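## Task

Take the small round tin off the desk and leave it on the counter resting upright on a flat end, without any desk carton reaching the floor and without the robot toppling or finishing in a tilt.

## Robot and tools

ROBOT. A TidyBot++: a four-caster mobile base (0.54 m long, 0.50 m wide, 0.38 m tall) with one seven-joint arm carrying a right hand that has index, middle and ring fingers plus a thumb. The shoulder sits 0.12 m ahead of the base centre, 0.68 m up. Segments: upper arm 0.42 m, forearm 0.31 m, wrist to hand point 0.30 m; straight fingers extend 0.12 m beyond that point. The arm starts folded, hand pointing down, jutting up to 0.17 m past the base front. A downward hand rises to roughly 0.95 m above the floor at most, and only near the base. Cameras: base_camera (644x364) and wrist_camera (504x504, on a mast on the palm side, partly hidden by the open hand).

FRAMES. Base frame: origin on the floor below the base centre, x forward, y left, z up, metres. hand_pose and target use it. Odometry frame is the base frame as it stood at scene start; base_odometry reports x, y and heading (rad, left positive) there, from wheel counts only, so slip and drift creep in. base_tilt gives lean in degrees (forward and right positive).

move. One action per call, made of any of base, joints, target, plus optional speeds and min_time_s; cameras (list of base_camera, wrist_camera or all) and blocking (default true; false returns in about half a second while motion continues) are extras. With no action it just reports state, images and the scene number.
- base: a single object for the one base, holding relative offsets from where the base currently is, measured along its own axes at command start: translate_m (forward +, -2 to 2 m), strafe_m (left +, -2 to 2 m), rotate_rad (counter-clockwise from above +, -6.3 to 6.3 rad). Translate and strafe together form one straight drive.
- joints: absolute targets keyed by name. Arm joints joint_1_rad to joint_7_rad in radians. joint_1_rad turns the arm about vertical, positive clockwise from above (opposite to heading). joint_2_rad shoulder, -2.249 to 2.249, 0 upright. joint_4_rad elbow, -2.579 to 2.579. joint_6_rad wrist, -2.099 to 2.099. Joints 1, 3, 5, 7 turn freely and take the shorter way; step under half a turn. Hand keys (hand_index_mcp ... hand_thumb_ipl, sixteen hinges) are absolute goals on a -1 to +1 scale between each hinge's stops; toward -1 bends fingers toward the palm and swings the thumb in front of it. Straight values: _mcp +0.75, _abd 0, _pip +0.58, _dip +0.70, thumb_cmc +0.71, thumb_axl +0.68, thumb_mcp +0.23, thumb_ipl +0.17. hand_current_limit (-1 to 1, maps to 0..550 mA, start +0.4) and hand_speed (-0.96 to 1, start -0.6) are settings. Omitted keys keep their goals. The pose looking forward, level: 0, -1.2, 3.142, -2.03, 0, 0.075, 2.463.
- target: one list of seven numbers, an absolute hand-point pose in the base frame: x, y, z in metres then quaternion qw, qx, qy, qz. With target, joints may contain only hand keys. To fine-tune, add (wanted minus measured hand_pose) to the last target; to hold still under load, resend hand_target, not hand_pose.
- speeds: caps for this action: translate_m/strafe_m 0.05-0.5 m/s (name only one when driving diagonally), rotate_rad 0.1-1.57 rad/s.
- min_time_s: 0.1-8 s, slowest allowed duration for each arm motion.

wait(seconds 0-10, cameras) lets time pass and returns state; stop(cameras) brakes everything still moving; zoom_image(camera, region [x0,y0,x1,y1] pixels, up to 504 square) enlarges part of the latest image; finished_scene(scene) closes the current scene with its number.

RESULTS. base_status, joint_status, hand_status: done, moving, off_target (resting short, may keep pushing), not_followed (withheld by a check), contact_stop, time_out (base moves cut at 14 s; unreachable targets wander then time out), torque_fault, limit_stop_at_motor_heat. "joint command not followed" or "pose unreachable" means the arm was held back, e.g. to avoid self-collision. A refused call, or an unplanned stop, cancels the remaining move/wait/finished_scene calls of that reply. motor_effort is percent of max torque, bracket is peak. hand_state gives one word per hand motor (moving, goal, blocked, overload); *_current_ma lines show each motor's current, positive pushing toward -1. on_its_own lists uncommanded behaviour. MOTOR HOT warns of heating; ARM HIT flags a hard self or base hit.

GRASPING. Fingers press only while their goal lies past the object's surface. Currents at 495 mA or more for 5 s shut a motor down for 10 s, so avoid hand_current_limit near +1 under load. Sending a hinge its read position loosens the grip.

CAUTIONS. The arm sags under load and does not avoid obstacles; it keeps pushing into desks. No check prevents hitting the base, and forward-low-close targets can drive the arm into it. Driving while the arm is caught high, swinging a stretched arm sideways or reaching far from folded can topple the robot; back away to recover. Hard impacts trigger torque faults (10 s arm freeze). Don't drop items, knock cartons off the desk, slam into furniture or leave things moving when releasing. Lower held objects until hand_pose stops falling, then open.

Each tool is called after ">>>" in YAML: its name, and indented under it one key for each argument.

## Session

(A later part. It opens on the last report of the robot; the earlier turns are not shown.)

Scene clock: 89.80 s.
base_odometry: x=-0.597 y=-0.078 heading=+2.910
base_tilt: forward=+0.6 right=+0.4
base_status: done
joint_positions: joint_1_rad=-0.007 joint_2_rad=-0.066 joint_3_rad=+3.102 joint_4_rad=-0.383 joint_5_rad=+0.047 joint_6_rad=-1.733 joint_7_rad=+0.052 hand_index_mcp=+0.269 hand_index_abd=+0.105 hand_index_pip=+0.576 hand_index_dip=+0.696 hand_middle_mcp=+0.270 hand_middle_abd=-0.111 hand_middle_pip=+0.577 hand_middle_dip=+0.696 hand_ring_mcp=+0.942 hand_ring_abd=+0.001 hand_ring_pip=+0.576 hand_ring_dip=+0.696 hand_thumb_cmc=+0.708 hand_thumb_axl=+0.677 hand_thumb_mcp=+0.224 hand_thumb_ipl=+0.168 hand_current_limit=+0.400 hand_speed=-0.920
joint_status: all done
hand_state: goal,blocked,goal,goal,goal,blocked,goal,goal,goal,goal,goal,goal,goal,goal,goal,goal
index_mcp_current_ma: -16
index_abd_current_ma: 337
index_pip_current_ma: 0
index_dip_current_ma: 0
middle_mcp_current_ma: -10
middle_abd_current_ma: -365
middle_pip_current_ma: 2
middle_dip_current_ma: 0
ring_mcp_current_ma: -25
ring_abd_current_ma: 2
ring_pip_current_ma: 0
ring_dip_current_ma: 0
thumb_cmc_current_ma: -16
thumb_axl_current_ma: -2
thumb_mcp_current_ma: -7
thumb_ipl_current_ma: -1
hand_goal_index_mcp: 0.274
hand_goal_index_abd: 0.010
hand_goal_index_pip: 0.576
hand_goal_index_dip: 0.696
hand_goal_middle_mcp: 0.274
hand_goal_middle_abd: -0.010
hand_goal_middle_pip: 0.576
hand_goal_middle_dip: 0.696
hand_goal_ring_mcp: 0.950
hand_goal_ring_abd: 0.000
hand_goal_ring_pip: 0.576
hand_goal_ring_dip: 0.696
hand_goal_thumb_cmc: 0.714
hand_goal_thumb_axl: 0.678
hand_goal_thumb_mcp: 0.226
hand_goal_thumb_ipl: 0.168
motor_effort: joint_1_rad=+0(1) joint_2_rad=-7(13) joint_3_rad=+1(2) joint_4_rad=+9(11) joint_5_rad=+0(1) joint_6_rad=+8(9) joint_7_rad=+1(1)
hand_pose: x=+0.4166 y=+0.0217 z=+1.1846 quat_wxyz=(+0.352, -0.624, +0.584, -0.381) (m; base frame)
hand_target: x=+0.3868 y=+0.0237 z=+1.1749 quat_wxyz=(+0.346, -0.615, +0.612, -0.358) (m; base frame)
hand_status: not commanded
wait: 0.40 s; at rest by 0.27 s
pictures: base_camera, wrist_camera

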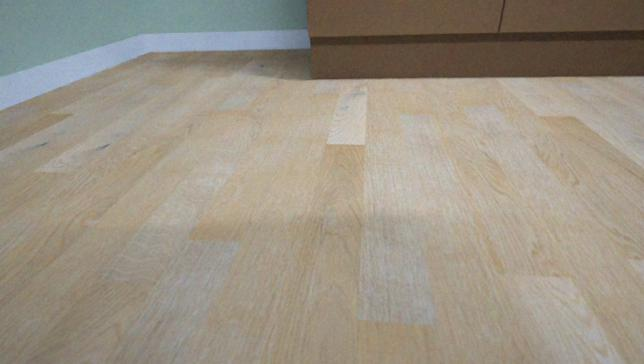

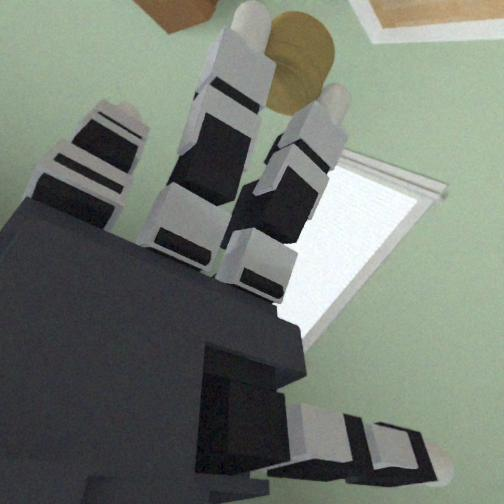

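>>> move:
  base: {"translate_m":0.85,"strafe_m":-0.45}
  speeds: {"translate_m":0.3}

>>> wait:
  seconds: 0.3
  cameras: ["all"]

Scene clock: 94.40 s.
move: done
base_odometry: x=-1.321 y=+0.555 heading=+2.911
base_tilt: forward=+0.6 right=+0.4
base_status: done
joint_positions: joint_1_rad=-0.007 joint_2_rad=-0.084 joint_3_rad=+3.102 joint_4_rad=-0.386 joint_5_rad=+0.047 joint_6_rad=-1.733 joint_7_rad=+0.052 hand_index_mcp=+0.268 hand_index_abd=+0.105 hand_index_pip=+0.576 hand_index_dip=+0.696 hand_middle_mcp=+0.270 hand_middle_abd=-0.111 hand_middle_pip=+0.577 hand_middle_dip=+0.696 hand_ring_mcp=+0.942 hand_ring_abd=+0.001 hand_ring_pip=+0.576 hand_ring_dip=+0.696 hand_thumb_cmc=+0.708 hand_thumb_axl=+0.677 hand_thumb_mcp=+0.224 hand_thumb_ipl=+0.168 hand_current_limit=+0.400 hand_speed=-0.920
joint_status: not commanded
hand_state: goal,blocked,goal,goal,goal,blocked,goal,goal,goal,goal,goal,goal,goal,goal,goal,goal
index_mcp_current_ma: -17
index_abd_current_ma: 337
index_pip_current_ma: 0
index_dip_current_ma: 0
middle_mcp_current_ma: -11
middle_abd_current_ma: -365
middle_pip_current_ma: 2
middle_dip_current_ma: 0
ring_mcp_current_ma: -25
ring_abd_current_ma: 2
ring_pip_current_ma: 0
ring_dip_current_ma: 0
thumb_cmc_current_ma: -17
thumb_axl_current_ma: -2
thumb_mcp_current_ma: -7
thumb_ipl_current_ma: -1
hand_goal_index_mcp: 0.274
hand_goal_index_abd: 0.010
hand_goal_index_pip: 0.576
hand_goal_index_dip: 0.696
hand_goal_middle_mcp: 0.274
hand_goal_middle_abd: -0.010
hand_goal_middle_pip: 0.576
hand_goal_middle_dip: 0.696
hand_goal_ring_mcp: 0.950
hand_goal_ring_abd: 0.000
hand_goal_ring_pip: 0.576
hand_goal_ring_dip: 0.696
hand_goal_thumb_cmc: 0.714
hand_goal_thumb_axl: 0.678
hand_goal_thumb_mcp: 0.226
hand_goal_thumb_ipl: 0.168
motor_effort: joint_1_rad=+0(1) joint_2_rad=-6(9) joint_3_rad=+1(2) joint_4_rad=+9(10) joint_5_rad=+0(1) joint_6_rad=+8(9) joint_7_rad=+1(1)
hand_pose: x=+0.4075 y=+0.0216 z=+1.1889 quat_wxyz=(+0.357, -0.621, +0.582, -0.386) (m; base frame)
hand_target: x=+0.3868 y=+0.0237 z=+1.1749 quat_wxyz=(+0.346, -0.615, +0.612, -0.358) (m; base frame)
hand_status: not commanded
pictures: none

Scene clock: 94.70 s.
base_odometry: x=-1.321 y=+0.555 heading=+2.911
base_tilt: forward=+0.6 right=+0.4
base_status: done
joint_positions: joint_1_rad=-0.007 joint_2_rad=-0.084 joint_3_rad=+3.102 joint_4_rad=-0.386 joint_5_rad=+0.047 joint_6_rad=-1.733 joint_7_rad=+0.052 hand_index_mcp=+0.268 hand_index_abd=+0.105 hand_index_pip=+0.576 hand_index_dip=+0.696 hand_middle_mcp=+0.270 hand_middle_abd=-0.111 hand_middle_pip=+0.577 hand_middle_dip=+0.696 hand_ring_mcp=+0.942 hand_ring_abd=+0.001 hand_ring_pip=+0.576 hand_ring_dip=+0.696 hand_thumb_cmc=+0.708 hand_thumb_axl=+0.677 hand_thumb_mcp=+0.224 hand_thumb_ipl=+0.168 hand_current_limit=+0.400 hand_speed=-0.920
joint_status: not commanded
hand_state: goal,blocked,goal,goal,goal,blocked,goal,goal,goal,goal,goal,goal,goal,goal,goal,goal
index_mcp_current_ma: -17
index_abd_current_ma: 337
index_pip_current_ma: 0
index_dip_current_ma: 0
middle_mcp_current_ma: -11
middle_abd_current_ma: -365
middle_pip_current_ma: 2
middle_dip_current_ma: 0
ring_mcp_current_ma: -25
ring_abd_current_ma: 2
ring_pip_current_ma: 0
ring_dip_current_ma: 0
thumb_cmc_current_ma: -17
thumb_axl_current_ma: -2
thumb_mcp_current_ma: -7
thumb_ipl_current_ma: -1
hand_goal_index_mcp: 0.274
hand_goal_index_abd: 0.010
hand_goal_index_pip: 0.576
hand_goal_index_dip: 0.696
hand_goal_middle_mcp: 0.274
hand_goal_middle_abd: -0.010
hand_goal_middle_pip: 0.576
hand_goal_middle_dip: 0.696
hand_goal_ring_mcp: 0.950
hand_goal_ring_abd: 0.000
hand_goal_ring_pip: 0.576
hand_goal_ring_dip: 0.696
hand_goal_thumb_cmc: 0.714
hand_goal_thumb_axl: 0.678
hand_goal_thumb_mcp: 0.226
hand_goal_thumb_ipl: 0.168
motor_effort: joint_1_rad=+0(1) joint_2_rad=-6(9) joint_3_rad=+1(2) joint_4_rad=+9(10) joint_5_rad=+0(1) joint_6_rad=+8(9) joint_7_rad=+1(1)
hand_pose: x=+0.4075 y=+0.0216 z=+1.1889 quat_wxyz=(+0.357, -0.621, +0.582, -0.386) (m; base frame)
hand_target: x=+0.3868 y=+0.0237 z=+1.1749 quat_wxyz=(+0.346, -0.615, +0.612, -0.358) (m; base frame)
hand_status: not commanded
wait: 0.30 s; at rest by 0.27 s
pictures: base_camera, wrist_camera

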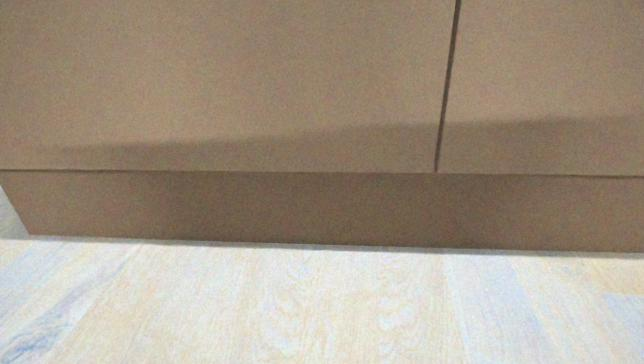

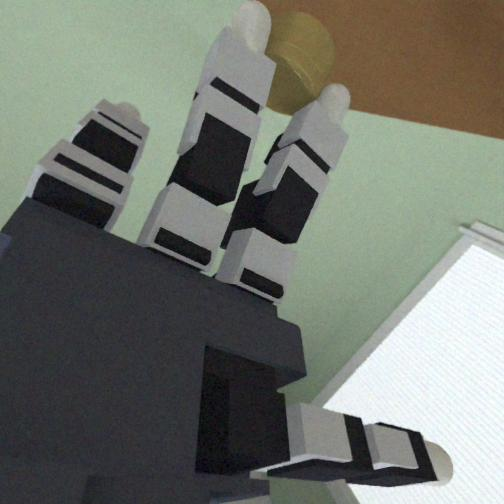

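>>> move:
  base: {"translate_m":0.155}
  speeds: {"translate_m":0.2}

>>> wait:
  seconds: 0.3
  cameras: ["all"]

Scene clock: 97.03 s.
move: done
base_odometry: x=-1.472 y=+0.590 heading=+2.911
base_tilt: forward=+0.6 right=+0.4
base_status: done
joint_positions: joint_1_rad=-0.007 joint_2_rad=-0.089 joint_3_rad=+3.102 joint_4_rad=-0.388 joint_5_rad=+0.047 joint_6_rad=-1.733 joint_7_rad=+0.052 hand_index_mcp=+0.268 hand_index_abd=+0.105 hand_index_pip=+0.576 hand_index_dip=+0.696 hand_middle_mcp=+0.270 hand_middle_abd=-0.111 hand_middle_pip=+0.577 hand_middle_dip=+0.696 hand_ring_mcp=+0.942 hand_ring_abd=+0.001 hand_ring_pip=+0.576 hand_ring_dip=+0.696 hand_thumb_cmc=+0.708 hand_thumb_axl=+0.677 hand_thumb_mcp=+0.224 hand_thumb_ipl=+0.168 hand_current_limit=+0.400 hand_speed=-0.920
joint_status: not commanded
hand_state: goal,blocked,goal,goal,goal,blocked,goal,goal,goal,goal,goal,goal,goal,goal,goal,goal
index_mcp_current_ma: -17
index_abd_current_ma: 337
index_pip_current_ma: 0
index_dip_current_ma: 0
middle_mcp_current_ma: -11
middle_abd_current_ma: -365
middle_pip_current_ma: 2
middle_dip_current_ma: 0
ring_mcp_current_ma: -25
ring_abd_current_ma: 2
ring_pip_current_ma: 0
ring_dip_current_ma: 0
thumb_cmc_current_ma: -17
thumb_axl_current_ma: -2
thumb_mcp_current_ma: -7
thumb_ipl_current_ma: -1
hand_goal_index_mcp: 0.274
hand_goal_index_abd: 0.010
hand_goal_index_pip: 0.576
hand_goal_index_dip: 0.696
hand_goal_middle_mcp: 0.274
hand_goal_middle_abd: -0.010
hand_goal_middle_pip: 0.576
hand_goal_middle_dip: 0.696
hand_goal_ring_mcp: 0.950
hand_goal_ring_abd: 0.000
hand_goal_ring_pip: 0.576
hand_goal_ring_dip: 0.696
hand_goal_thumb_cmc: 0.714
hand_goal_thumb_axl: 0.678
hand_goal_thumb_mcp: 0.226
hand_goal_thumb_ipl: 0.168
motor_effort: joint_1_rad=+0(1) joint_2_rad=-5(9) joint_3_rad=+1(1) joint_4_rad=+9(10) joint_5_rad=+0(1) joint_6_rad=+8(9) joint_7_rad=+1(1)
hand_pose: x=+0.4052 y=+0.0216 z=+1.1899 quat_wxyz=(+0.358, -0.620, +0.581, -0.387) (m; base frame)
hand_target: x=+0.3868 y=+0.0237 z=+1.1749 quat_wxyz=(+0.346, -0.615, +0.612, -0.358) (m; base frame)
hand_status: not commanded
pictures: none

Scene clock: 97.33 s.
base_odometry: x=-1.472 y=+0.590 heading=+2.911
base_tilt: forward=+0.6 right=+0.4
base_status: done
joint_positions: joint_1_rad=-0.007 joint_2_rad=-0.089 joint_3_rad=+3.102 joint_4_rad=-0.388 joint_5_rad=+0.047 joint_6_rad=-1.733 joint_7_rad=+0.052 hand_index_mcp=+0.268 hand_index_abd=+0.105 hand_index_pip=+0.576 hand_index_dip=+0.696 hand_middle_mcp=+0.270 hand_middle_abd=-0.111 hand_middle_pip=+0.577 hand_middle_dip=+0.696 hand_ring_mcp=+0.942 hand_ring_abd=+0.001 hand_ring_pip=+0.576 hand_ring_dip=+0.696 hand_thumb_cmc=+0.708 hand_thumb_axl=+0.677 hand_thumb_mcp=+0.224 hand_thumb_ipl=+0.168 hand_current_limit=+0.400 hand_speed=-0.920
joint_status: not commanded
hand_state: goal,blocked,goal,goal,goal,blocked,goal,goal,goal,goal,goal,goal,goal,goal,goal,goal
index_mcp_current_ma: -17
index_abd_current_ma: 337
index_pip_current_ma: 0
index_dip_current_ma: 0
middle_mcp_current_ma: -11
middle_abd_current_ma: -365
middle_pip_current_ma: 2
middle_dip_current_ma: 0
ring_mcp_current_ma: -25
ring_abd_current_ma: 2
ring_pip_current_ma: 0
ring_dip_current_ma: 0
thumb_cmc_current_ma: -17
thumb_axl_current_ma: -2
thumb_mcp_current_ma: -7
thumb_ipl_current_ma: -1
hand_goal_index_mcp: 0.274
hand_goal_index_abd: 0.010
hand_goal_index_pip: 0.576
hand_goal_index_dip: 0.696
hand_goal_middle_mcp: 0.274
hand_goal_middle_abd: -0.010
hand_goal_middle_pip: 0.576
hand_goal_middle_dip: 0.696
hand_goal_ring_mcp: 0.950
hand_goal_ring_abd: 0.000
hand_goal_ring_pip: 0.576
hand_goal_ring_dip: 0.696
hand_goal_thumb_cmc: 0.714
hand_goal_thumb_axl: 0.678
hand_goal_thumb_mcp: 0.226
hand_goal_thumb_ipl: 0.168
motor_effort: joint_1_rad=+0(1) joint_2_rad=-5(9) joint_3_rad=+1(1) joint_4_rad=+9(10) joint_5_rad=-1(1) joint_6_rad=+8(9) joint_7_rad=+1(1)
hand_pose: x=+0.4052 y=+0.0216 z=+1.1899 quat_wxyz=(+0.358, -0.620, +0.581, -0.387) (m; base frame)
hand_target: x=+0.3868 y=+0.0237 z=+1.1749 quat_wxyz=(+0.346, -0.615, +0.612, -0.358) (m; base frame)
hand_status: not commanded
wait: 0.30 s; at rest by 0.27 s
pictures: base_camera, wrist_camera

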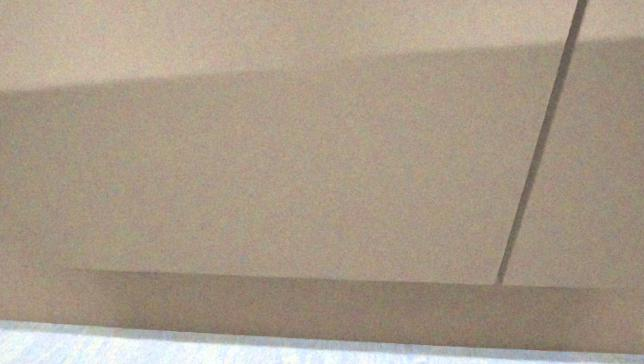

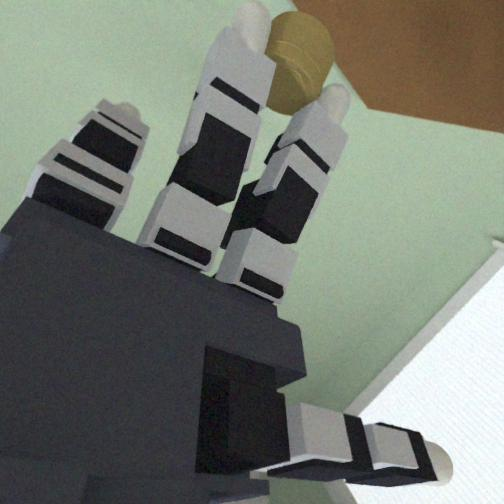

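>>> move:
  joints: {"joint_2_rad":0.14,"joint_4_rad":-0.71,"joint_6_rad":-1.62}
  min_time_s: 2.5

>>> wait:
  seconds: 0.3
  cameras: ["wrist_camera"]

Scene clock: 101.90 s.
move: done
base_odometry: x=-1.472 y=+0.590 heading=+2.911
base_tilt: forward=+0.6 right=+0.4
base_status: not commanded
joint_positions: joint_1_rad=-0.007 joint_2_rad=+0.117 joint_3_rad=+3.102 joint_4_rad=-0.690 joint_5_rad=+0.047 joint_6_rad=-1.688 joint_7_rad=+0.052 hand_index_mcp=+0.268 hand_index_abd=+0.105 hand_index_pip=+0.576 hand_index_dip=+0.696 hand_middle_mcp=+0.270 hand_middle_abd=-0.111 hand_middle_pip=+0.577 hand_middle_dip=+0.696 hand_ring_mcp=+0.942 hand_ring_abd=+0.001 hand_ring_pip=+0.576 hand_ring_dip=+0.696 hand_thumb_cmc=+0.708 hand_thumb_axl=+0.677 hand_thumb_mcp=+0.224 hand_thumb_ipl=+0.168 hand_current_limit=+0.400 hand_speed=-0.920
joint_status: all done
hand_state: goal,blocked,goal,goal,goal,blocked,goal,goal,goal,goal,goal,goal,goal,goal,goal,goal
index_mcp_current_ma: -17
index_abd_current_ma: 337
index_pip_current_ma: 0
index_dip_current_ma: 0
middle_mcp_current_ma: -11
middle_abd_current_ma: -365
middle_pip_current_ma: 2
middle_dip_current_ma: 0
ring_mcp_current_ma: -25
ring_abd_current_ma: 2
ring_pip_current_ma: 0
ring_dip_current_ma: 0
thumb_cmc_current_ma: -17
thumb_axl_current_ma: -2
thumb_mcp_current_ma: -7
thumb_ipl_current_ma: -1
hand_goal_index_mcp: 0.274
hand_goal_index_abd: 0.010
hand_goal_index_pip: 0.576
hand_goal_index_dip: 0.696
hand_goal_middle_mcp: 0.274
hand_goal_middle_abd: -0.010
hand_goal_middle_pip: 0.576
hand_goal_middle_dip: 0.696
hand_goal_ring_mcp: 0.950
hand_goal_ring_abd: 0.000
hand_goal_ring_pip: 0.576
hand_goal_ring_dip: 0.696
hand_goal_thumb_cmc: 0.714
hand_goal_thumb_axl: 0.678
hand_goal_thumb_mcp: 0.226
hand_goal_thumb_ipl: 0.168
motor_effort: joint_1_rad=+0(1) joint_2_rad=-15(18) joint_3_rad=+1(1) joint_4_rad=+14(15) joint_5_rad=+0(1) joint_6_rad=+5(9) joint_7_rad=+1(1)
hand_pose: x=+0.5072 y=+0.0227 z=+1.0246 quat_wxyz=(+0.211, -0.696, +0.644, -0.239) (m; base frame)
hand_target: x=+0.5343 y=+0.0246 z=+1.0166 quat_wxyz=(+0.224, -0.674, +0.661, -0.242) (m; base frame)
hand_status: not commanded
pictures: none

Scene clock: 102.20 s.
base_odometry: x=-1.472 y=+0.590 heading=+2.911
base_tilt: forward=+0.6 right=+0.4
base_status: not commanded
joint_positions: joint_1_rad=-0.007 joint_2_rad=+0.117 joint_3_rad=+3.102 joint_4_rad=-0.690 joint_5_rad=+0.047 joint_6_rad=-1.688 joint_7_rad=+0.052 hand_index_mcp=+0.268 hand_index_abd=+0.105 hand_index_pip=+0.576 hand_index_dip=+0.696 hand_middle_mcp=+0.270 hand_middle_abd=-0.111 hand_middle_pip=+0.577 hand_middle_dip=+0.696 hand_ring_mcp=+0.942 hand_ring_abd=+0.001 hand_ring_pip=+0.576 hand_ring_dip=+0.696 hand_thumb_cmc=+0.708 hand_thumb_axl=+0.677 hand_thumb_mcp=+0.224 hand_thumb_ipl=+0.168 hand_current_limit=+0.400 hand_speed=-0.920
joint_status: all done
hand_state: goal,blocked,goal,goal,goal,blocked,goal,goal,goal,goal,goal,goal,goal,goal,goal,goal
index_mcp_current_ma: -17
index_abd_current_ma: 337
index_pip_current_ma: 0
index_dip_current_ma: 0
middle_mcp_current_ma: -11
middle_abd_current_ma: -365
middle_pip_current_ma: 2
middle_dip_current_ma: 0
ring_mcp_current_ma: -25
ring_abd_current_ma: 2
ring_pip_current_ma: 0
ring_dip_current_ma: 0
thumb_cmc_current_ma: -17
thumb_axl_current_ma: -2
thumb_mcp_current_ma: -7
thumb_ipl_current_ma: -1
hand_goal_index_mcp: 0.274
hand_goal_index_abd: 0.010
hand_goal_index_pip: 0.576
hand_goal_index_dip: 0.696
hand_goal_middle_mcp: 0.274
hand_goal_middle_abd: -0.010
hand_goal_middle_pip: 0.576
hand_goal_middle_dip: 0.696
hand_goal_ring_mcp: 0.950
hand_goal_ring_abd: 0.000
hand_goal_ring_pip: 0.576
hand_goal_ring_dip: 0.696
hand_goal_thumb_cmc: 0.714
hand_goal_thumb_axl: 0.678
hand_goal_thumb_mcp: 0.226
hand_goal_thumb_ipl: 0.168
motor_effort: joint_1_rad=+0(1) joint_2_rad=-16(18) joint_3_rad=+0(1) joint_4_rad=+13(15) joint_5_rad=+0(1) joint_6_rad=+6(9) joint_7_rad=+1(1)
hand_pose: x=+0.5072 y=+0.0227 z=+1.0246 quat_wxyz=(+0.211, -0.696, +0.644, -0.239) (m; base frame)
hand_target: x=+0.5343 y=+0.0246 z=+1.0166 quat_wxyz=(+0.224, -0.674, +0.661, -0.242) (m; base frame)
hand_status: not commanded
wait: 0.30 s; at rest by 0.27 s
pictures: wrist_camera

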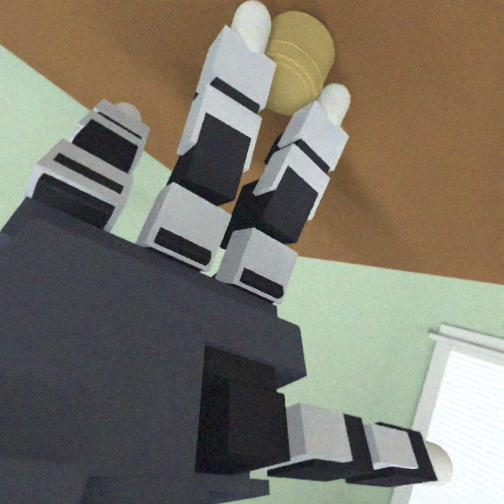

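>>> move:
  joints: {"joint_2_rad":0.195,"joint_6_rad":-1.55}
  min_time_s: 1.5

Scene clock: 104.53 s.
move: done
base_odometry: x=-1.472 y=+0.590 heading=+2.911
base_tilt: forward=+0.6 right=+0.4
base_status: not commanded
joint_positions: joint_1_rad=-0.007 joint_2_rad=+0.163 joint_3_rad=+3.102 joint_4_rad=-0.690 joint_5_rad=+0.047 joint_6_rad=-1.619 joint_7_rad=+0.052 hand_index_mcp=+0.268 hand_index_abd=+0.105 hand_index_pip=+0.576 hand_index_dip=+0.696 hand_middle_mcp=+0.270 hand_middle_abd=-0.111 hand_middle_pip=+0.577 hand_middle_dip=+0.696 hand_ring_mcp=+0.942 hand_ring_abd=+0.001 hand_ring_pip=+0.576 hand_ring_dip=+0.696 hand_thumb_cmc=+0.708 hand_thumb_axl=+0.677 hand_thumb_mcp=+0.224 hand_thumb_ipl=+0.168 hand_current_limit=+0.400 hand_speed=-0.920
joint_status: all done
hand_state: goal,blocked,goal,goal,goal,blocked,goal,goal,goal,goal,goal,goal,goal,goal,goal,goal
index_mcp_current_ma: -17
index_abd_current_ma: 337
index_pip_current_ma: 0
index_dip_current_ma: 0
middle_mcp_current_ma: -11
middle_abd_current_ma: -365
middle_pip_current_ma: 2
middle_dip_current_ma: 0
ring_mcp_current_ma: -25
ring_abd_current_ma: 2
ring_pip_current_ma: 0
ring_dip_current_ma: 0
thumb_cmc_current_ma: -17
thumb_axl_current_ma: -2
thumb_mcp_current_ma: -7
thumb_ipl_current_ma: -1
hand_goal_index_mcp: 0.274
hand_goal_index_abd: 0.010
hand_goal_index_pip: 0.576
hand_goal_index_dip: 0.696
hand_goal_middle_mcp: 0.274
hand_goal_middle_abd: -0.010
hand_goal_middle_pip: 0.576
hand_goal_middle_dip: 0.696
hand_goal_ring_mcp: 0.950
hand_goal_ring_abd: 0.000
hand_goal_ring_pip: 0.576
hand_goal_ring_dip: 0.696
hand_goal_thumb_cmc: 0.714
hand_goal_thumb_axl: 0.678
hand_goal_thumb_mcp: 0.226
hand_goal_thumb_ipl: 0.168
motor_effort: joint_1_rad=+0(0) joint_2_rad=-18(18) joint_3_rad=+1(1) joint_4_rad=+14(14) joint_5_rad=+0(1) joint_6_rad=+4(7) joint_7_rad=+1(1)
hand_pose: x=+0.5431 y=+0.0234 z=+1.0136 quat_wxyz=(+0.218, -0.693, +0.641, -0.246) (m; base frame)
hand_target: x=+0.5724 y=+0.0251 z=+1.0014 quat_wxyz=(+0.230, -0.673, +0.659, -0.247) (m; base frame)
hand_status: not commanded
pictures: none

>>> move:
  joints: {"joint_2_rad":0.22}
  min_time_s: 1

>>> move:
  joints: {"joint_2_rad":0.24}
  min_time_s: 1

Scene clock: 106.13 s.
move: done
base_odometry: x=-1.472 y=+0.590 heading=+2.911
base_tilt: forward=+0.6 right=+0.4
base_status: not commanded
joint_positions: joint_1_rad=-0.007 joint_2_rad=+0.187 joint_3_rad=+3.102 joint_4_rad=-0.690 joint_5_rad=+0.047 joint_6_rad=-1.619 joint_7_rad=+0.052 hand_index_mcp=+0.268 hand_index_abd=+0.105 hand_index_pip=+0.576 hand_index_dip=+0.696 hand_middle_mcp=+0.270 hand_middle_abd=-0.111 hand_middle_pip=+0.577 hand_middle_dip=+0.696 hand_ring_mcp=+0.942 hand_ring_abd=+0.001 hand_ring_pip=+0.576 hand_ring_dip=+0.696 hand_thumb_cmc=+0.708 hand_thumb_axl=+0.677 hand_thumb_mcp=+0.224 hand_thumb_ipl=+0.168 hand_current_limit=+0.400 hand_speed=-0.920
joint_status: all done
hand_state: goal,blocked,goal,goal,goal,blocked,goal,goal,goal,goal,goal,goal,goal,goal,goal,goal
index_mcp_current_ma: -17
index_abd_current_ma: 337
index_pip_current_ma: 0
index_dip_current_ma: 0
middle_mcp_current_ma: -11
middle_abd_current_ma: -365
middle_pip_current_ma: 2
middle_dip_current_ma: 0
ring_mcp_current_ma: -25
ring_abd_current_ma: 2
ring_pip_current_ma: 0
ring_dip_current_ma: 0
thumb_cmc_current_ma: -17
thumb_axl_current_ma: -2
thumb_mcp_current_ma: -7
thumb_ipl_current_ma: -1
hand_goal_index_mcp: 0.274
hand_goal_index_abd: 0.010
hand_goal_index_pip: 0.576
hand_goal_index_dip: 0.696
hand_goal_middle_mcp: 0.274
hand_goal_middle_abd: -0.010
hand_goal_middle_pip: 0.576
hand_goal_middle_dip: 0.696
hand_goal_ring_mcp: 0.950
hand_goal_ring_abd: 0.000
hand_goal_ring_pip: 0.576
hand_goal_ring_dip: 0.696
hand_goal_thumb_cmc: 0.714
hand_goal_thumb_axl: 0.678
hand_goal_thumb_mcp: 0.226
hand_goal_thumb_ipl: 0.168
motor_effort: joint_1_rad=+0(1) joint_2_rad=-19(20) joint_3_rad=+1(1) joint_4_rad=+14(15) joint_5_rad=+0(1) joint_6_rad=+5(7) joint_7_rad=+1(1)
hand_pose: x=+0.5511 y=+0.0234 z=+1.0034 quat_wxyz=(+0.211, -0.696, +0.644, -0.238) (m; base frame)
hand_target: x=+0.5803 y=+0.0251 z=+0.9899 quat_wxyz=(+0.221, -0.676, +0.662, -0.238) (m; base frame)
hand_status: not commanded
pictures: none

Scene clock: 107.40 s.
move: done
base_odometry: x=-1.472 y=+0.590 heading=+2.911
base_tilt: forward=+0.6 right=+0.4
base_status: not commanded
joint_positions: joint_1_rad=-0.007 joint_2_rad=+0.201 joint_3_rad=+3.102 joint_4_rad=-0.690 joint_5_rad=+0.047 joint_6_rad=-1.615 joint_7_rad=+0.052 hand_index_mcp=+0.268 hand_index_abd=+0.105 hand_index_pip=+0.576 hand_index_dip=+0.696 hand_middle_mcp=+0.270 hand_middle_abd=-0.111 hand_middle_pip=+0.576 hand_middle_dip=+0.696 hand_ring_mcp=+0.942 hand_ring_abd=+0.001 hand_ring_pip=+0.576 hand_ring_dip=+0.696 hand_thumb_cmc=+0.708 hand_thumb_axl=+0.677 hand_thumb_mcp=+0.224 hand_thumb_ipl=+0.168 hand_current_limit=+0.400 hand_speed=-0.920
joint_status: all done
hand_state: goal,blocked,goal,goal,goal,blocked,goal,goal,goal,goal,goal,goal,goal,goal,goal,goal
index_mcp_current_ma: -17
index_abd_current_ma: 337
index_pip_current_ma: 0
index_dip_current_ma: 0
middle_mcp_current_ma: -11
middle_abd_current_ma: -365
middle_pip_current_ma: 1
middle_dip_current_ma: 0
ring_mcp_current_ma: -25
ring_abd_current_ma: 2
ring_pip_current_ma: 0
ring_dip_current_ma: 0
thumb_cmc_current_ma: -17
thumb_axl_current_ma: -2
thumb_mcp_current_ma: -7
thumb_ipl_current_ma: -1
hand_goal_index_mcp: 0.274
hand_goal_index_abd: 0.010
hand_goal_index_pip: 0.576
hand_goal_index_dip: 0.696
hand_goal_middle_mcp: 0.274
hand_goal_middle_abd: -0.010
hand_goal_middle_pip: 0.576
hand_goal_middle_dip: 0.696
hand_goal_ring_mcp: 0.950
hand_goal_ring_abd: 0.000
hand_goal_ring_pip: 0.576
hand_goal_ring_dip: 0.696
hand_goal_thumb_cmc: 0.714
hand_goal_thumb_axl: 0.678
hand_goal_thumb_mcp: 0.226
hand_goal_thumb_ipl: 0.168
motor_effort: joint_1_rad=+0(1) joint_2_rad=-17(20) joint_3_rad=+1(1) joint_4_rad=+13(15) joint_5_rad=+0(1) joint_6_rad=+5(6) joint_7_rad=+1(1)
hand_pose: x=+0.5563 y=+0.0235 z=+0.9980 quat_wxyz=(+0.208, -0.697, +0.645, -0.234) (m; base frame)
hand_target: x=+0.5863 y=+0.0251 z=+0.9806 quat_wxyz=(+0.215, -0.678, +0.664, -0.231) (m; base frame)
hand_status: not commanded
pictures: none

>>> move:
  joints: {"joint_2_rad":0.255}
  min_time_s: 0.8
  cameras: ["wrist_camera"]

Scene clock: 108.87 s.
move: done
base_odometry: x=-1.472 y=+0.590 heading=+2.911
base_tilt: forward=+0.6 right=+0.4
base_status: not commanded
joint_positions: joint_1_rad=-0.007 joint_2_rad=+0.202 joint_3_rad=+3.102 joint_4_rad=-0.690 joint_5_rad=+0.047 joint_6_rad=-1.611 joint_7_rad=+0.052 hand_index_mcp=+0.268 hand_index_abd=+0.105 hand_index_pip=+0.575 hand_index_dip=+0.696 hand_middle_mcp=+0.270 hand_middle_abd=-0.111 hand_middle_pip=+0.575 hand_middle_dip=+0.696 hand_ring_mcp=+0.942 hand_ring_abd=+0.001 hand_ring_pip=+0.576 hand_ring_dip=+0.696 hand_thumb_cmc=+0.708 hand_thumb_axl=+0.677 hand_thumb_mcp=+0.224 hand_thumb_ipl=+0.168 hand_current_limit=+0.400 hand_speed=-0.920
joint_status: all done
hand_state: goal,blocked,goal,goal,goal,blocked,goal,goal,goal,goal,goal,goal,goal,goal,goal,goal
index_mcp_current_ma: -19
index_abd_current_ma: 337
index_pip_current_ma: -1
index_dip_current_ma: 0
middle_mcp_current_ma: -13
middle_abd_current_ma: -365
middle_pip_current_ma: -2
middle_dip_current_ma: 0
ring_mcp_current_ma: -25
ring_abd_current_ma: 2
ring_pip_current_ma: 0
ring_dip_current_ma: 0
thumb_cmc_current_ma: -17
thumb_axl_current_ma: -2
thumb_mcp_current_ma: -7
thumb_ipl_current_ma: -1
hand_goal_index_mcp: 0.274
hand_goal_index_abd: 0.010
hand_goal_index_pip: 0.576
hand_goal_index_dip: 0.696
hand_goal_middle_mcp: 0.274
hand_goal_middle_abd: -0.010
hand_goal_middle_pip: 0.576
hand_goal_middle_dip: 0.696
hand_goal_ring_mcp: 0.950
hand_goal_ring_abd: 0.000
hand_goal_ring_pip: 0.576
hand_goal_ring_dip: 0.696
hand_goal_thumb_cmc: 0.714
hand_goal_thumb_axl: 0.678
hand_goal_thumb_mcp: 0.226
hand_goal_thumb_ipl: 0.168
motor_effort: joint_1_rad=+0(1) joint_2_rad=-17(18) joint_3_rad=+1(1) joint_4_rad=+12(13) joint_5_rad=+0(1) joint_6_rad=+5(6) joint_7_rad=+1(1)
hand_pose: x=+0.5580 y=+0.0236 z=+0.9977 quat_wxyz=(+0.208, -0.697, +0.644, -0.235) (m; base frame)
hand_target: x=+0.5908 y=+0.0251 z=+0.9736 quat_wxyz=(+0.210, -0.680, +0.665, -0.226) (m; base frame)
hand_status: not commanded
pictures: wrist_camera

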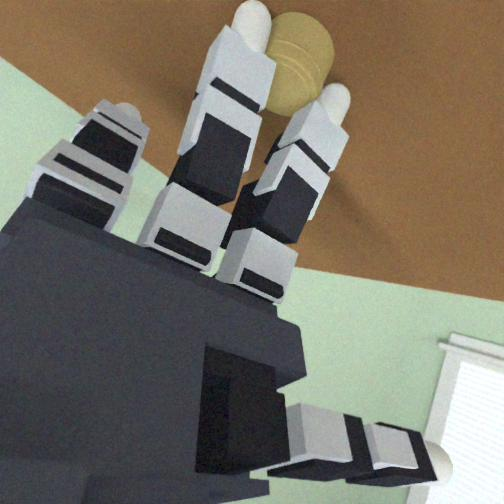

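>>> move:
  joints: {"joint_2_rad":0.225,"hand_index_abd":0.09,"hand_middle_abd":-0.09}

>>> move:
  joints: {"joint_2_rad":0.2,"hand_index_abd":0.16,"hand_middle_abd":-0.16}

>>> move:
  joints: {"hand_index_abd":0.3,"hand_middle_abd":-0.3}
  cameras: ["wrist_camera"]

Scene clock: 110.27 s.
move: off_target
base_odometry: x=-1.472 y=+0.590 heading=+2.911
base_tilt: forward=+0.6 right=+0.4
base_status: not commanded
joint_positions: joint_1_rad=-0.007 joint_2_rad=+0.202 joint_3_rad=+3.102 joint_4_rad=-0.690 joint_5_rad=+0.047 joint_6_rad=-1.611 joint_7_rad=+0.052 hand_index_mcp=+0.268 hand_index_abd=+0.109 hand_index_pip=+0.575 hand_index_dip=+0.696 hand_middle_mcp=+0.269 hand_middle_abd=-0.116 hand_middle_pip=+0.575 hand_middle_dip=+0.696 hand_ring_mcp=+0.942 hand_ring_abd=+0.001 hand_ring_pip=+0.576 hand_ring_dip=+0.696 hand_thumb_cmc=+0.708 hand_thumb_axl=+0.677 hand_thumb_mcp=+0.224 hand_thumb_ipl=+0.168 hand_current_limit=+0.400 hand_speed=-0.920
joint_status: hand_middle_abd off_target (ended at -0.116, target -0.090); the others done
hand_state: goal,goal,goal,goal,goal,blocked,goal,goal,goal,goal,goal,goal,goal,goal,goal,goal
index_mcp_current_ma: -19
index_abd_current_ma: 55
index_pip_current_ma: -1
index_dip_current_ma: 0
middle_mcp_current_ma: -13
middle_abd_current_ma: -76
middle_pip_current_ma: -2
middle_dip_current_ma: 0
ring_mcp_current_ma: -25
ring_abd_current_ma: 2
ring_pip_current_ma: 0
ring_dip_current_ma: 0
thumb_cmc_current_ma: -17
thumb_axl_current_ma: -2
thumb_mcp_current_ma: -7
thumb_ipl_current_ma: -1
hand_goal_index_mcp: 0.274
hand_goal_index_abd: 0.090
hand_goal_index_pip: 0.576
hand_goal_index_dip: 0.696
hand_goal_middle_mcp: 0.274
hand_goal_middle_abd: -0.090
hand_goal_middle_pip: 0.576
hand_goal_middle_dip: 0.696
hand_goal_ring_mcp: 0.950
hand_goal_ring_abd: 0.000
hand_goal_ring_pip: 0.576
hand_goal_ring_dip: 0.696
hand_goal_thumb_cmc: 0.714
hand_goal_thumb_axl: 0.678
hand_goal_thumb_mcp: 0.226
hand_goal_thumb_ipl: 0.168
motor_effort: joint_1_rad=+0(0) joint_2_rad=-17(18) joint_3_rad=+1(1) joint_4_rad=+13(13) joint_5_rad=-1(1) joint_6_rad=+4(6) joint_7_rad=+1(1)
hand_pose: x=+0.5580 y=+0.0236 z=+0.9977 quat_wxyz=(+0.208, -0.697, +0.644, -0.235) (m; base frame)
hand_target: x=+0.5818 y=+0.0251 z=+0.9876 quat_wxyz=(+0.220, -0.676, +0.662, -0.237) (m; base frame)
hand_status: not commanded
pictures: none

Scene clock: 110.93 s.
move: done
base_odometry: x=-1.472 y=+0.590 heading=+2.911
base_tilt: forward=+0.6 right=+0.4
base_status: not commanded
joint_positions: joint_1_rad=-0.007 joint_2_rad=+0.202 joint_3_rad=+3.102 joint_4_rad=-0.691 joint_5_rad=+0.047 joint_6_rad=-1.611 joint_7_rad=+0.052 hand_index_mcp=+0.268 hand_index_abd=+0.156 hand_index_pip=+0.575 hand_index_dip=+0.696 hand_middle_mcp=+0.269 hand_middle_abd=-0.154 hand_middle_pip=+0.575 hand_middle_dip=+0.696 hand_ring_mcp=+0.942 hand_ring_abd=+0.001 hand_ring_pip=+0.576 hand_ring_dip=+0.696 hand_thumb_cmc=+0.708 hand_thumb_axl=+0.677 hand_thumb_mcp=+0.224 hand_thumb_ipl=+0.168 hand_current_limit=+0.400 hand_speed=-0.920
joint_status: all done
hand_state: goal,goal,goal,goal,goal,goal,goal,goal,goal,goal,goal,goal,goal,goal,goal,goal
index_mcp_current_ma: -19
index_abd_current_ma: -10
index_pip_current_ma: -1
index_dip_current_ma: 0
middle_mcp_current_ma: -13
middle_abd_current_ma: 14
middle_pip_current_ma: -2
middle_dip_current_ma: 0
ring_mcp_current_ma: -25
ring_abd_current_ma: 2
ring_pip_current_ma: 0
ring_dip_current_ma: 0
thumb_cmc_current_ma: -17
thumb_axl_current_ma: -2
thumb_mcp_current_ma: -7
thumb_ipl_current_ma: -1
hand_goal_index_mcp: 0.274
hand_goal_index_abd: 0.160
hand_goal_index_pip: 0.576
hand_goal_index_dip: 0.696
hand_goal_middle_mcp: 0.274
hand_goal_middle_abd: -0.160
hand_goal_middle_pip: 0.576
hand_goal_middle_dip: 0.696
hand_goal_ring_mcp: 0.950
hand_goal_ring_abd: 0.000
hand_goal_ring_pip: 0.576
hand_goal_ring_dip: 0.696
hand_goal_thumb_cmc: 0.714
hand_goal_thumb_axl: 0.678
hand_goal_thumb_mcp: 0.226
hand_goal_thumb_ipl: 0.168
motor_effort: joint_1_rad=+0(1) joint_2_rad=-19(20) joint_3_rad=+1(1) joint_4_rad=+15(15) joint_5_rad=+0(1) joint_6_rad=+6(6) joint_7_rad=+1(1)
hand_pose: x=+0.5579 y=+0.0236 z=+0.9972 quat_wxyz=(+0.208, -0.697, +0.645, -0.235) (m; base frame)
hand_target: x=+0.5740 y=+0.0251 z=+0.9991 quat_wxyz=(+0.228, -0.673, +0.659, -0.245) (m; base frame)
hand_status: not commanded
pictures: none

Scene clock: 111.80 s.
move: done
base_odometry: x=-1.472 y=+0.590 heading=+2.911
base_tilt: forward=+0.6 right=+0.4
base_status: not commanded
joint_positions: joint_1_rad=-0.007 joint_2_rad=+0.202 joint_3_rad=+3.102 joint_4_rad=-0.691 joint_5_rad=+0.047 joint_6_rad=-1.611 joint_7_rad=+0.052 hand_index_mcp=+0.268 hand_index_abd=+0.294 hand_index_pip=+0.575 hand_index_dip=+0.696 hand_middle_mcp=+0.269 hand_middle_abd=-0.292 hand_middle_pip=+0.575 hand_middle_dip=+0.696 hand_ring_mcp=+0.942 hand_ring_abd=+0.001 hand_ring_pip=+0.576 hand_ring_dip=+0.696 hand_thumb_cmc=+0.708 hand_thumb_axl=+0.677 hand_thumb_mcp=+0.224 hand_thumb_ipl=+0.168 hand_current_limit=+0.400 hand_speed=-0.920
joint_status: all done
hand_state: goal,goal,goal,goal,goal,goal,goal,goal,goal,goal,goal,goal,goal,goal,goal,goal
index_mcp_current_ma: -19
index_abd_current_ma: -13
index_pip_current_ma: -1
index_dip_current_ma: 0
middle_mcp_current_ma: -13
middle_abd_current_ma: 19
middle_pip_current_ma: -2
middle_dip_current_ma: 0
ring_mcp_current_ma: -25
ring_abd_current_ma: 2
ring_pip_current_ma: 0
ring_dip_current_ma: 0
thumb_cmc_current_ma: -17
thumb_axl_current_ma: -2
thumb_mcp_current_ma: -7
thumb_ipl_current_ma: -1
hand_goal_index_mcp: 0.274
hand_goal_index_abd: 0.300
hand_goal_index_pip: 0.576
hand_goal_index_dip: 0.696
hand_goal_middle_mcp: 0.274
hand_goal_middle_abd: -0.300
hand_goal_middle_pip: 0.576
hand_goal_middle_dip: 0.696
hand_goal_ring_mcp: 0.950
hand_goal_ring_abd: 0.000
hand_goal_ring_pip: 0.576
hand_goal_ring_dip: 0.696
hand_goal_thumb_cmc: 0.714
hand_goal_thumb_axl: 0.678
hand_goal_thumb_mcp: 0.226
hand_goal_thumb_ipl: 0.168
motor_effort: joint_1_rad=+0(0) joint_2_rad=-19(20) joint_3_rad=+0(1) joint_4_rad=+14(14) joint_5_rad=+0(1) joint_6_rad=+5(6) joint_7_rad=+1(1)
hand_pose: x=+0.5579 y=+0.0236 z=+0.9972 quat_wxyz=(+0.208, -0.697, +0.645, -0.235) (m; base frame)
hand_target: x=+0.5740 y=+0.0251 z=+0.9991 quat_wxyz=(+0.228, -0.673, +0.659, -0.245) (m; base frame)
hand_status: not commanded
pictures: wrist_camera

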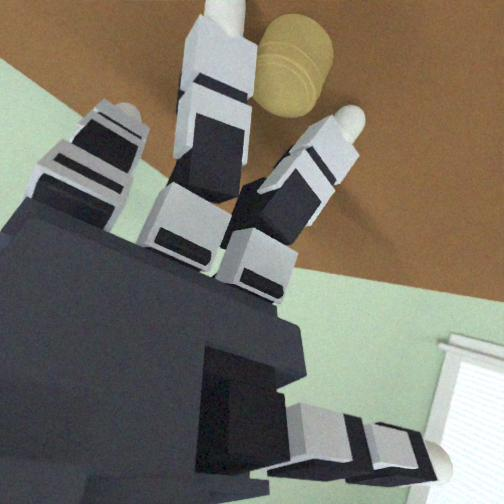

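>>> move:
  joints: {"joint_4_rad":-0.45}
  min_time_s: 2

>>> wait:
  seconds: 0.4
  cameras: ["wrist_camera"]

>>> zoom_image:
  camera: "wrist_camera"
  region: [180, 0, 400, 220]

Scene clock: 114.60 s.
move: done
base_odometry: x=-1.472 y=+0.590 heading=+2.911
base_tilt: forward=+0.6 right=+0.4
base_status: not commanded
joint_positions: joint_1_rad=-0.007 joint_2_rad=+0.202 joint_3_rad=+3.102 joint_4_rad=-0.463 joint_5_rad=+0.047 joint_6_rad=-1.611 joint_7_rad=+0.052 hand_index_mcp=+0.268 hand_index_abd=+0.294 hand_index_pip=+0.575 hand_index_dip=+0.696 hand_middle_mcp=+0.269 hand_middle_abd=-0.293 hand_middle_pip=+0.575 hand_middle_dip=+0.696 hand_ring_mcp=+0.942 hand_ring_abd=+0.001 hand_ring_pip=+0.576 hand_ring_dip=+0.696 hand_thumb_cmc=+0.708 hand_thumb_axl=+0.677 hand_thumb_mcp=+0.224 hand_thumb_ipl=+0.168 hand_current_limit=+0.400 hand_speed=-0.920
joint_status: all done
hand_state: goal,goal,goal,goal,goal,goal,goal,goal,goal,goal,goal,goal,goal,goal,goal,goal
index_mcp_current_ma: -19
index_abd_current_ma: -13
index_pip_current_ma: -1
index_dip_current_ma: 0
middle_mcp_current_ma: -13
middle_abd_current_ma: 18
middle_pip_current_ma: -2
middle_dip_current_ma: 0
ring_mcp_current_ma: -25
ring_abd_current_ma: 2
ring_pip_current_ma: 0
ring_dip_current_ma: 0
thumb_cmc_current_ma: -17
thumb_axl_current_ma: -2
thumb_mcp_current_ma: -7
thumb_ipl_current_ma: -1
hand_goal_index_mcp: 0.274
hand_goal_index_abd: 0.300
hand_goal_index_pip: 0.576
hand_goal_index_dip: 0.696
hand_goal_middle_mcp: 0.274
hand_goal_middle_abd: -0.300
hand_goal_middle_pip: 0.576
hand_goal_middle_dip: 0.696
hand_goal_ring_mcp: 0.950
hand_goal_ring_abd: 0.000
hand_goal_ring_pip: 0.576
hand_goal_ring_dip: 0.696
hand_goal_thumb_cmc: 0.714
hand_goal_thumb_axl: 0.678
hand_goal_thumb_mcp: 0.226
hand_goal_thumb_ipl: 0.168
motor_effort: joint_1_rad=+0(1) joint_2_rad=-18(20) joint_3_rad=+1(1) joint_4_rad=+13(15) joint_5_rad=+0(1) joint_6_rad=+7(8) joint_7_rad=+1(1)
hand_pose: x=+0.5706 y=+0.0235 z=+1.0800 quat_wxyz=(+0.283, -0.664, +0.619, -0.309) (m; base frame)
hand_target: x=+0.5860 y=+0.0248 z=+1.0981 quat_wxyz=(+0.315, -0.634, +0.626, -0.327) (m; base frame)
hand_status: not commanded
pictures: none

Scene clock: 115.00 s.
base_odometry: x=-1.472 y=+0.590 heading=+2.911
base_tilt: forward=+0.6 right=+0.4
base_status: not commanded
joint_positions: joint_1_rad=-0.007 joint_2_rad=+0.202 joint_3_rad=+3.102 joint_4_rad=-0.463 joint_5_rad=+0.047 joint_6_rad=-1.611 joint_7_rad=+0.052 hand_index_mcp=+0.268 hand_index_abd=+0.294 hand_index_pip=+0.575 hand_index_dip=+0.696 hand_middle_mcp=+0.269 hand_middle_abd=-0.293 hand_middle_pip=+0.575 hand_middle_dip=+0.696 hand_ring_mcp=+0.942 hand_ring_abd=+0.001 hand_ring_pip=+0.576 hand_ring_dip=+0.696 hand_thumb_cmc=+0.708 hand_thumb_axl=+0.677 hand_thumb_mcp=+0.224 hand_thumb_ipl=+0.168 hand_current_limit=+0.400 hand_speed=-0.920
joint_status: all done
hand_state: goal,goal,goal,goal,goal,goal,goal,goal,goal,goal,goal,goal,goal,goal,goal,goal
index_mcp_current_ma: -19
index_abd_current_ma: -13
index_pip_current_ma: -1
index_dip_current_ma: 0
middle_mcp_current_ma: -13
middle_abd_current_ma: 18
middle_pip_current_ma: -2
middle_dip_current_ma: 0
ring_mcp_current_ma: -25
ring_abd_current_ma: 2
ring_pip_current_ma: 0
ring_dip_current_ma: 0
thumb_cmc_current_ma: -17
thumb_axl_current_ma: -2
thumb_mcp_current_ma: -7
thumb_ipl_current_ma: -1
hand_goal_index_mcp: 0.274
hand_goal_index_abd: 0.300
hand_goal_index_pip: 0.576
hand_goal_index_dip: 0.696
hand_goal_middle_mcp: 0.274
hand_goal_middle_abd: -0.300
hand_goal_middle_pip: 0.576
hand_goal_middle_dip: 0.696
hand_goal_ring_mcp: 0.950
hand_goal_ring_abd: 0.000
hand_goal_ring_pip: 0.576
hand_goal_ring_dip: 0.696
hand_goal_thumb_cmc: 0.714
hand_goal_thumb_axl: 0.678
hand_goal_thumb_mcp: 0.226
hand_goal_thumb_ipl: 0.168
motor_effort: joint_1_rad=+0(1) joint_2_rad=-17(20) joint_3_rad=+0(1) joint_4_rad=+13(15) joint_5_rad=+0(1) joint_6_rad=+6(8) joint_7_rad=+1(1)
hand_pose: x=+0.5706 y=+0.0235 z=+1.0800 quat_wxyz=(+0.283, -0.664, +0.619, -0.309) (m; base frame)
hand_target: x=+0.5860 y=+0.0248 z=+1.0981 quat_wxyz=(+0.315, -0.634, +0.626, -0.327) (m; base frame)
hand_status: not commanded
wait: 0.40 s; at rest by 0.27 s
pictures: wrist_camera

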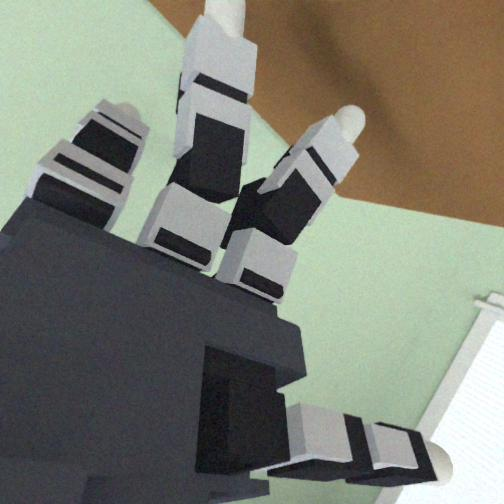

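Scaled by 2.291 from the camera's 504x504 image, which has a finer 720x720 frame.

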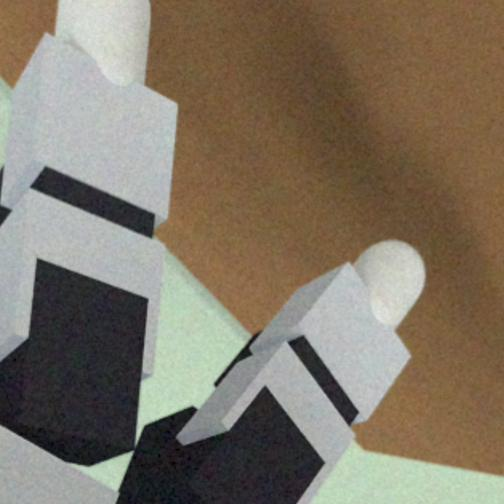

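>>> move:
  joints: {"joint_2_rad":0.08,"joint_4_rad":-0.15}

>>> move:
  joints: {"joint_1_rad":-0.55,"joint_6_rad":-1.7,"joint_7_rad":2.463}

>>> wait:
  seconds: 0.4
  cameras: ["wrist_camera"]

Scene clock: 117.10 s.
move: done
base_odometry: x=-1.472 y=+0.590 heading=+2.911
base_tilt: forward=+0.6 right=+0.4
base_status: not commanded
joint_positions: joint_1_rad=-0.007 joint_2_rad=+0.102 joint_3_rad=+3.102 joint_4_rad=-0.157 joint_5_rad=+0.047 joint_6_rad=-1.611 joint_7_rad=+0.052 hand_index_mcp=+0.268 hand_index_abd=+0.295 hand_index_pip=+0.575 hand_index_dip=+0.696 hand_middle_mcp=+0.269 hand_middle_abd=-0.293 hand_middle_pip=+0.575 hand_middle_dip=+0.696 hand_ring_mcp=+0.942 hand_ring_abd=+0.001 hand_ring_pip=+0.576 hand_ring_dip=+0.696 hand_thumb_cmc=+0.708 hand_thumb_axl=+0.677 hand_thumb_mcp=+0.224 hand_thumb_ipl=+0.168 hand_current_limit=+0.400 hand_speed=-0.920
joint_status: all done
hand_state: goal,goal,goal,goal,goal,goal,goal,goal,goal,goal,goal,goal,goal,goal,goal,goal
index_mcp_current_ma: -19
index_abd_current_ma: -11
index_pip_current_ma: -1
index_dip_current_ma: 0
middle_mcp_current_ma: -13
middle_abd_current_ma: 16
middle_pip_current_ma: -2
middle_dip_current_ma: 0
ring_mcp_current_ma: -25
ring_abd_current_ma: 2
ring_pip_current_ma: 0
ring_dip_current_ma: 0
thumb_cmc_current_ma: -17
thumb_axl_current_ma: -2
thumb_mcp_current_ma: -7
thumb_ipl_current_ma: -1
hand_goal_index_mcp: 0.274
hand_goal_index_abd: 0.300
hand_goal_index_pip: 0.576
hand_goal_index_dip: 0.696
hand_goal_middle_mcp: 0.274
hand_goal_middle_abd: -0.300
hand_goal_middle_pip: 0.576
hand_goal_middle_dip: 0.696
hand_goal_ring_mcp: 0.950
hand_goal_ring_abd: 0.000
hand_goal_ring_pip: 0.576
hand_goal_ring_dip: 0.696
hand_goal_thumb_cmc: 0.714
hand_goal_thumb_axl: 0.678
hand_goal_thumb_mcp: 0.226
hand_goal_thumb_ipl: 0.168
motor_effort: joint_1_rad=+0(0) joint_2_rad=-11(20) joint_3_rad=+1(1) joint_4_rad=+9(14) joint_5_rad=+0(1) joint_6_rad=+8(9) joint_7_rad=+1(1)
hand_pose: x=+0.5048 y=+0.0216 z=+1.2329 quat_wxyz=(+0.407, -0.586, +0.552, -0.432) (m; base frame)
hand_target: x=+0.5011 y=+0.0231 z=+1.2615 quat_wxyz=(+0.442, -0.549, +0.549, -0.448) (m; base frame)
hand_status: not commanded
pictures: none

Scene clock: 120.07 s.
move: done
base_odometry: x=-1.472 y=+0.590 heading=+2.911
base_tilt: forward=+0.6 right=+0.4
base_status: not commanded
joint_positions: joint_1_rad=-0.536 joint_2_rad=+0.102 joint_3_rad=+3.102 joint_4_rad=-0.157 joint_5_rad=+0.047 joint_6_rad=-1.628 joint_7_rad=+2.407 hand_index_mcp=+0.280 hand_index_abd=+0.301 hand_index_pip=+0.575 hand_index_dip=+0.696 hand_middle_mcp=+0.279 hand_middle_abd=-0.293 hand_middle_pip=+0.575 hand_middle_dip=+0.696 hand_ring_mcp=+0.953 hand_ring_abd=+0.001 hand_ring_pip=+0.576 hand_ring_dip=+0.696 hand_thumb_cmc=+0.718 hand_thumb_axl=+0.677 hand_thumb_mcp=+0.224 hand_thumb_ipl=+0.168 hand_current_limit=+0.400 hand_speed=-0.920
joint_status: all done
hand_state: goal,goal,goal,goal,goal,goal,goal,goal,goal,goal,goal,goal,goal,goal,goal,goal
index_mcp_current_ma: 17
index_abd_current_ma: 2
index_pip_current_ma: -1
index_dip_current_ma: 0
middle_mcp_current_ma: 14
middle_abd_current_ma: 16
middle_pip_current_ma: -2
middle_dip_current_ma: 0
ring_mcp_current_ma: 9
ring_abd_current_ma: 2
ring_pip_current_ma: 0
ring_dip_current_ma: 0
thumb_cmc_current_ma: 9
thumb_axl_current_ma: -2
thumb_mcp_current_ma: -7
thumb_ipl_current_ma: -1
hand_goal_index_mcp: 0.274
hand_goal_index_abd: 0.300
hand_goal_index_pip: 0.576
hand_goal_index_dip: 0.696
hand_goal_middle_mcp: 0.274
hand_goal_middle_abd: -0.300
hand_goal_middle_pip: 0.576
hand_goal_middle_dip: 0.696
hand_goal_ring_mcp: 0.950
hand_goal_ring_abd: 0.000
hand_goal_ring_pip: 0.576
hand_goal_ring_dip: 0.696
hand_goal_thumb_cmc: 0.714
hand_goal_thumb_axl: 0.678
hand_goal_thumb_mcp: 0.226
hand_goal_thumb_ipl: 0.168
motor_effort: joint_1_rad=+0(1) joint_2_rad=-12(12) joint_3_rad=+1(1) joint_4_rad=+9(9) joint_5_rad=+0(1) joint_6_rad=+9(10) joint_7_rad=+1(2)
hand_pose: x=+0.5208 y=+0.1542 z=+1.3564 quat_wxyz=(-0.093, -0.626, -0.513, -0.579) (m; base frame)
hand_target: x=+0.5007 y=+0.1519 z=+1.3506 quat_wxyz=(-0.102, -0.618, -0.542, -0.560) (m; base frame)
hand_status: not commanded
pictures: none

Scene clock: 120.47 s.
base_odometry: x=-1.472 y=+0.590 heading=+2.911
base_tilt: forward=+0.6 right=+0.4
base_status: not commanded
joint_positions: joint_1_rad=-0.536 joint_2_rad=+0.102 joint_3_rad=+3.102 joint_4_rad=-0.157 joint_5_rad=+0.047 joint_6_rad=-1.628 joint_7_rad=+2.409 hand_index_mcp=+0.280 hand_index_abd=+0.301 hand_index_pip=+0.575 hand_index_dip=+0.696 hand_middle_mcp=+0.279 hand_middle_abd=-0.293 hand_middle_pip=+0.575 hand_middle_dip=+0.696 hand_ring_mcp=+0.953 hand_ring_abd=+0.001 hand_ring_pip=+0.576 hand_ring_dip=+0.696 hand_thumb_cmc=+0.718 hand_thumb_axl=+0.677 hand_thumb_mcp=+0.224 hand_thumb_ipl=+0.168 hand_current_limit=+0.400 hand_speed=-0.920
joint_status: all done
hand_state: goal,goal,goal,goal,goal,goal,goal,goal,goal,goal,goal,goal,goal,goal,goal,goal
index_mcp_current_ma: 17
index_abd_current_ma: 2
index_pip_current_ma: -1
index_dip_current_ma: 0
middle_mcp_current_ma: 14
middle_abd_current_ma: 16
middle_pip_current_ma: -2
middle_dip_current_ma: 0
ring_mcp_current_ma: 9
ring_abd_current_ma: 2
ring_pip_current_ma: 0
ring_dip_current_ma: 0
thumb_cmc_current_ma: 9
thumb_axl_current_ma: -2
thumb_mcp_current_ma: -7
thumb_ipl_current_ma: -1
hand_goal_index_mcp: 0.274
hand_goal_index_abd: 0.300
hand_goal_index_pip: 0.576
hand_goal_index_dip: 0.696
hand_goal_middle_mcp: 0.274
hand_goal_middle_abd: -0.300
hand_goal_middle_pip: 0.576
hand_goal_middle_dip: 0.696
hand_goal_ring_mcp: 0.950
hand_goal_ring_abd: 0.000
hand_goal_ring_pip: 0.576
hand_goal_ring_dip: 0.696
hand_goal_thumb_cmc: 0.714
hand_goal_thumb_axl: 0.678
hand_goal_thumb_mcp: 0.226
hand_goal_thumb_ipl: 0.168
motor_effort: joint_1_rad=+0(1) joint_2_rad=-11(12) joint_3_rad=+1(1) joint_4_rad=+9(9) joint_5_rad=+0(1) joint_6_rad=+9(10) joint_7_rad=+1(2)
hand_pose: x=+0.5207 y=+0.1543 z=+1.3565 quat_wxyz=(-0.093, -0.626, -0.514, -0.579) (m; base frame)
hand_target: x=+0.5007 y=+0.1519 z=+1.3506 quat_wxyz=(-0.102, -0.618, -0.542, -0.560) (m; base frame)
hand_status: not commanded
wait: 0.40 s; at rest by 0.27 s
pictures: wrist_camera

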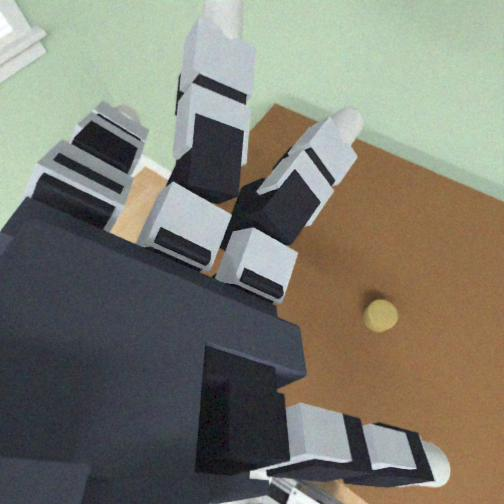

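Tin stands upright on the counter.

>>> finished_scene:
  scene: 3

The scene is finished: the task was done.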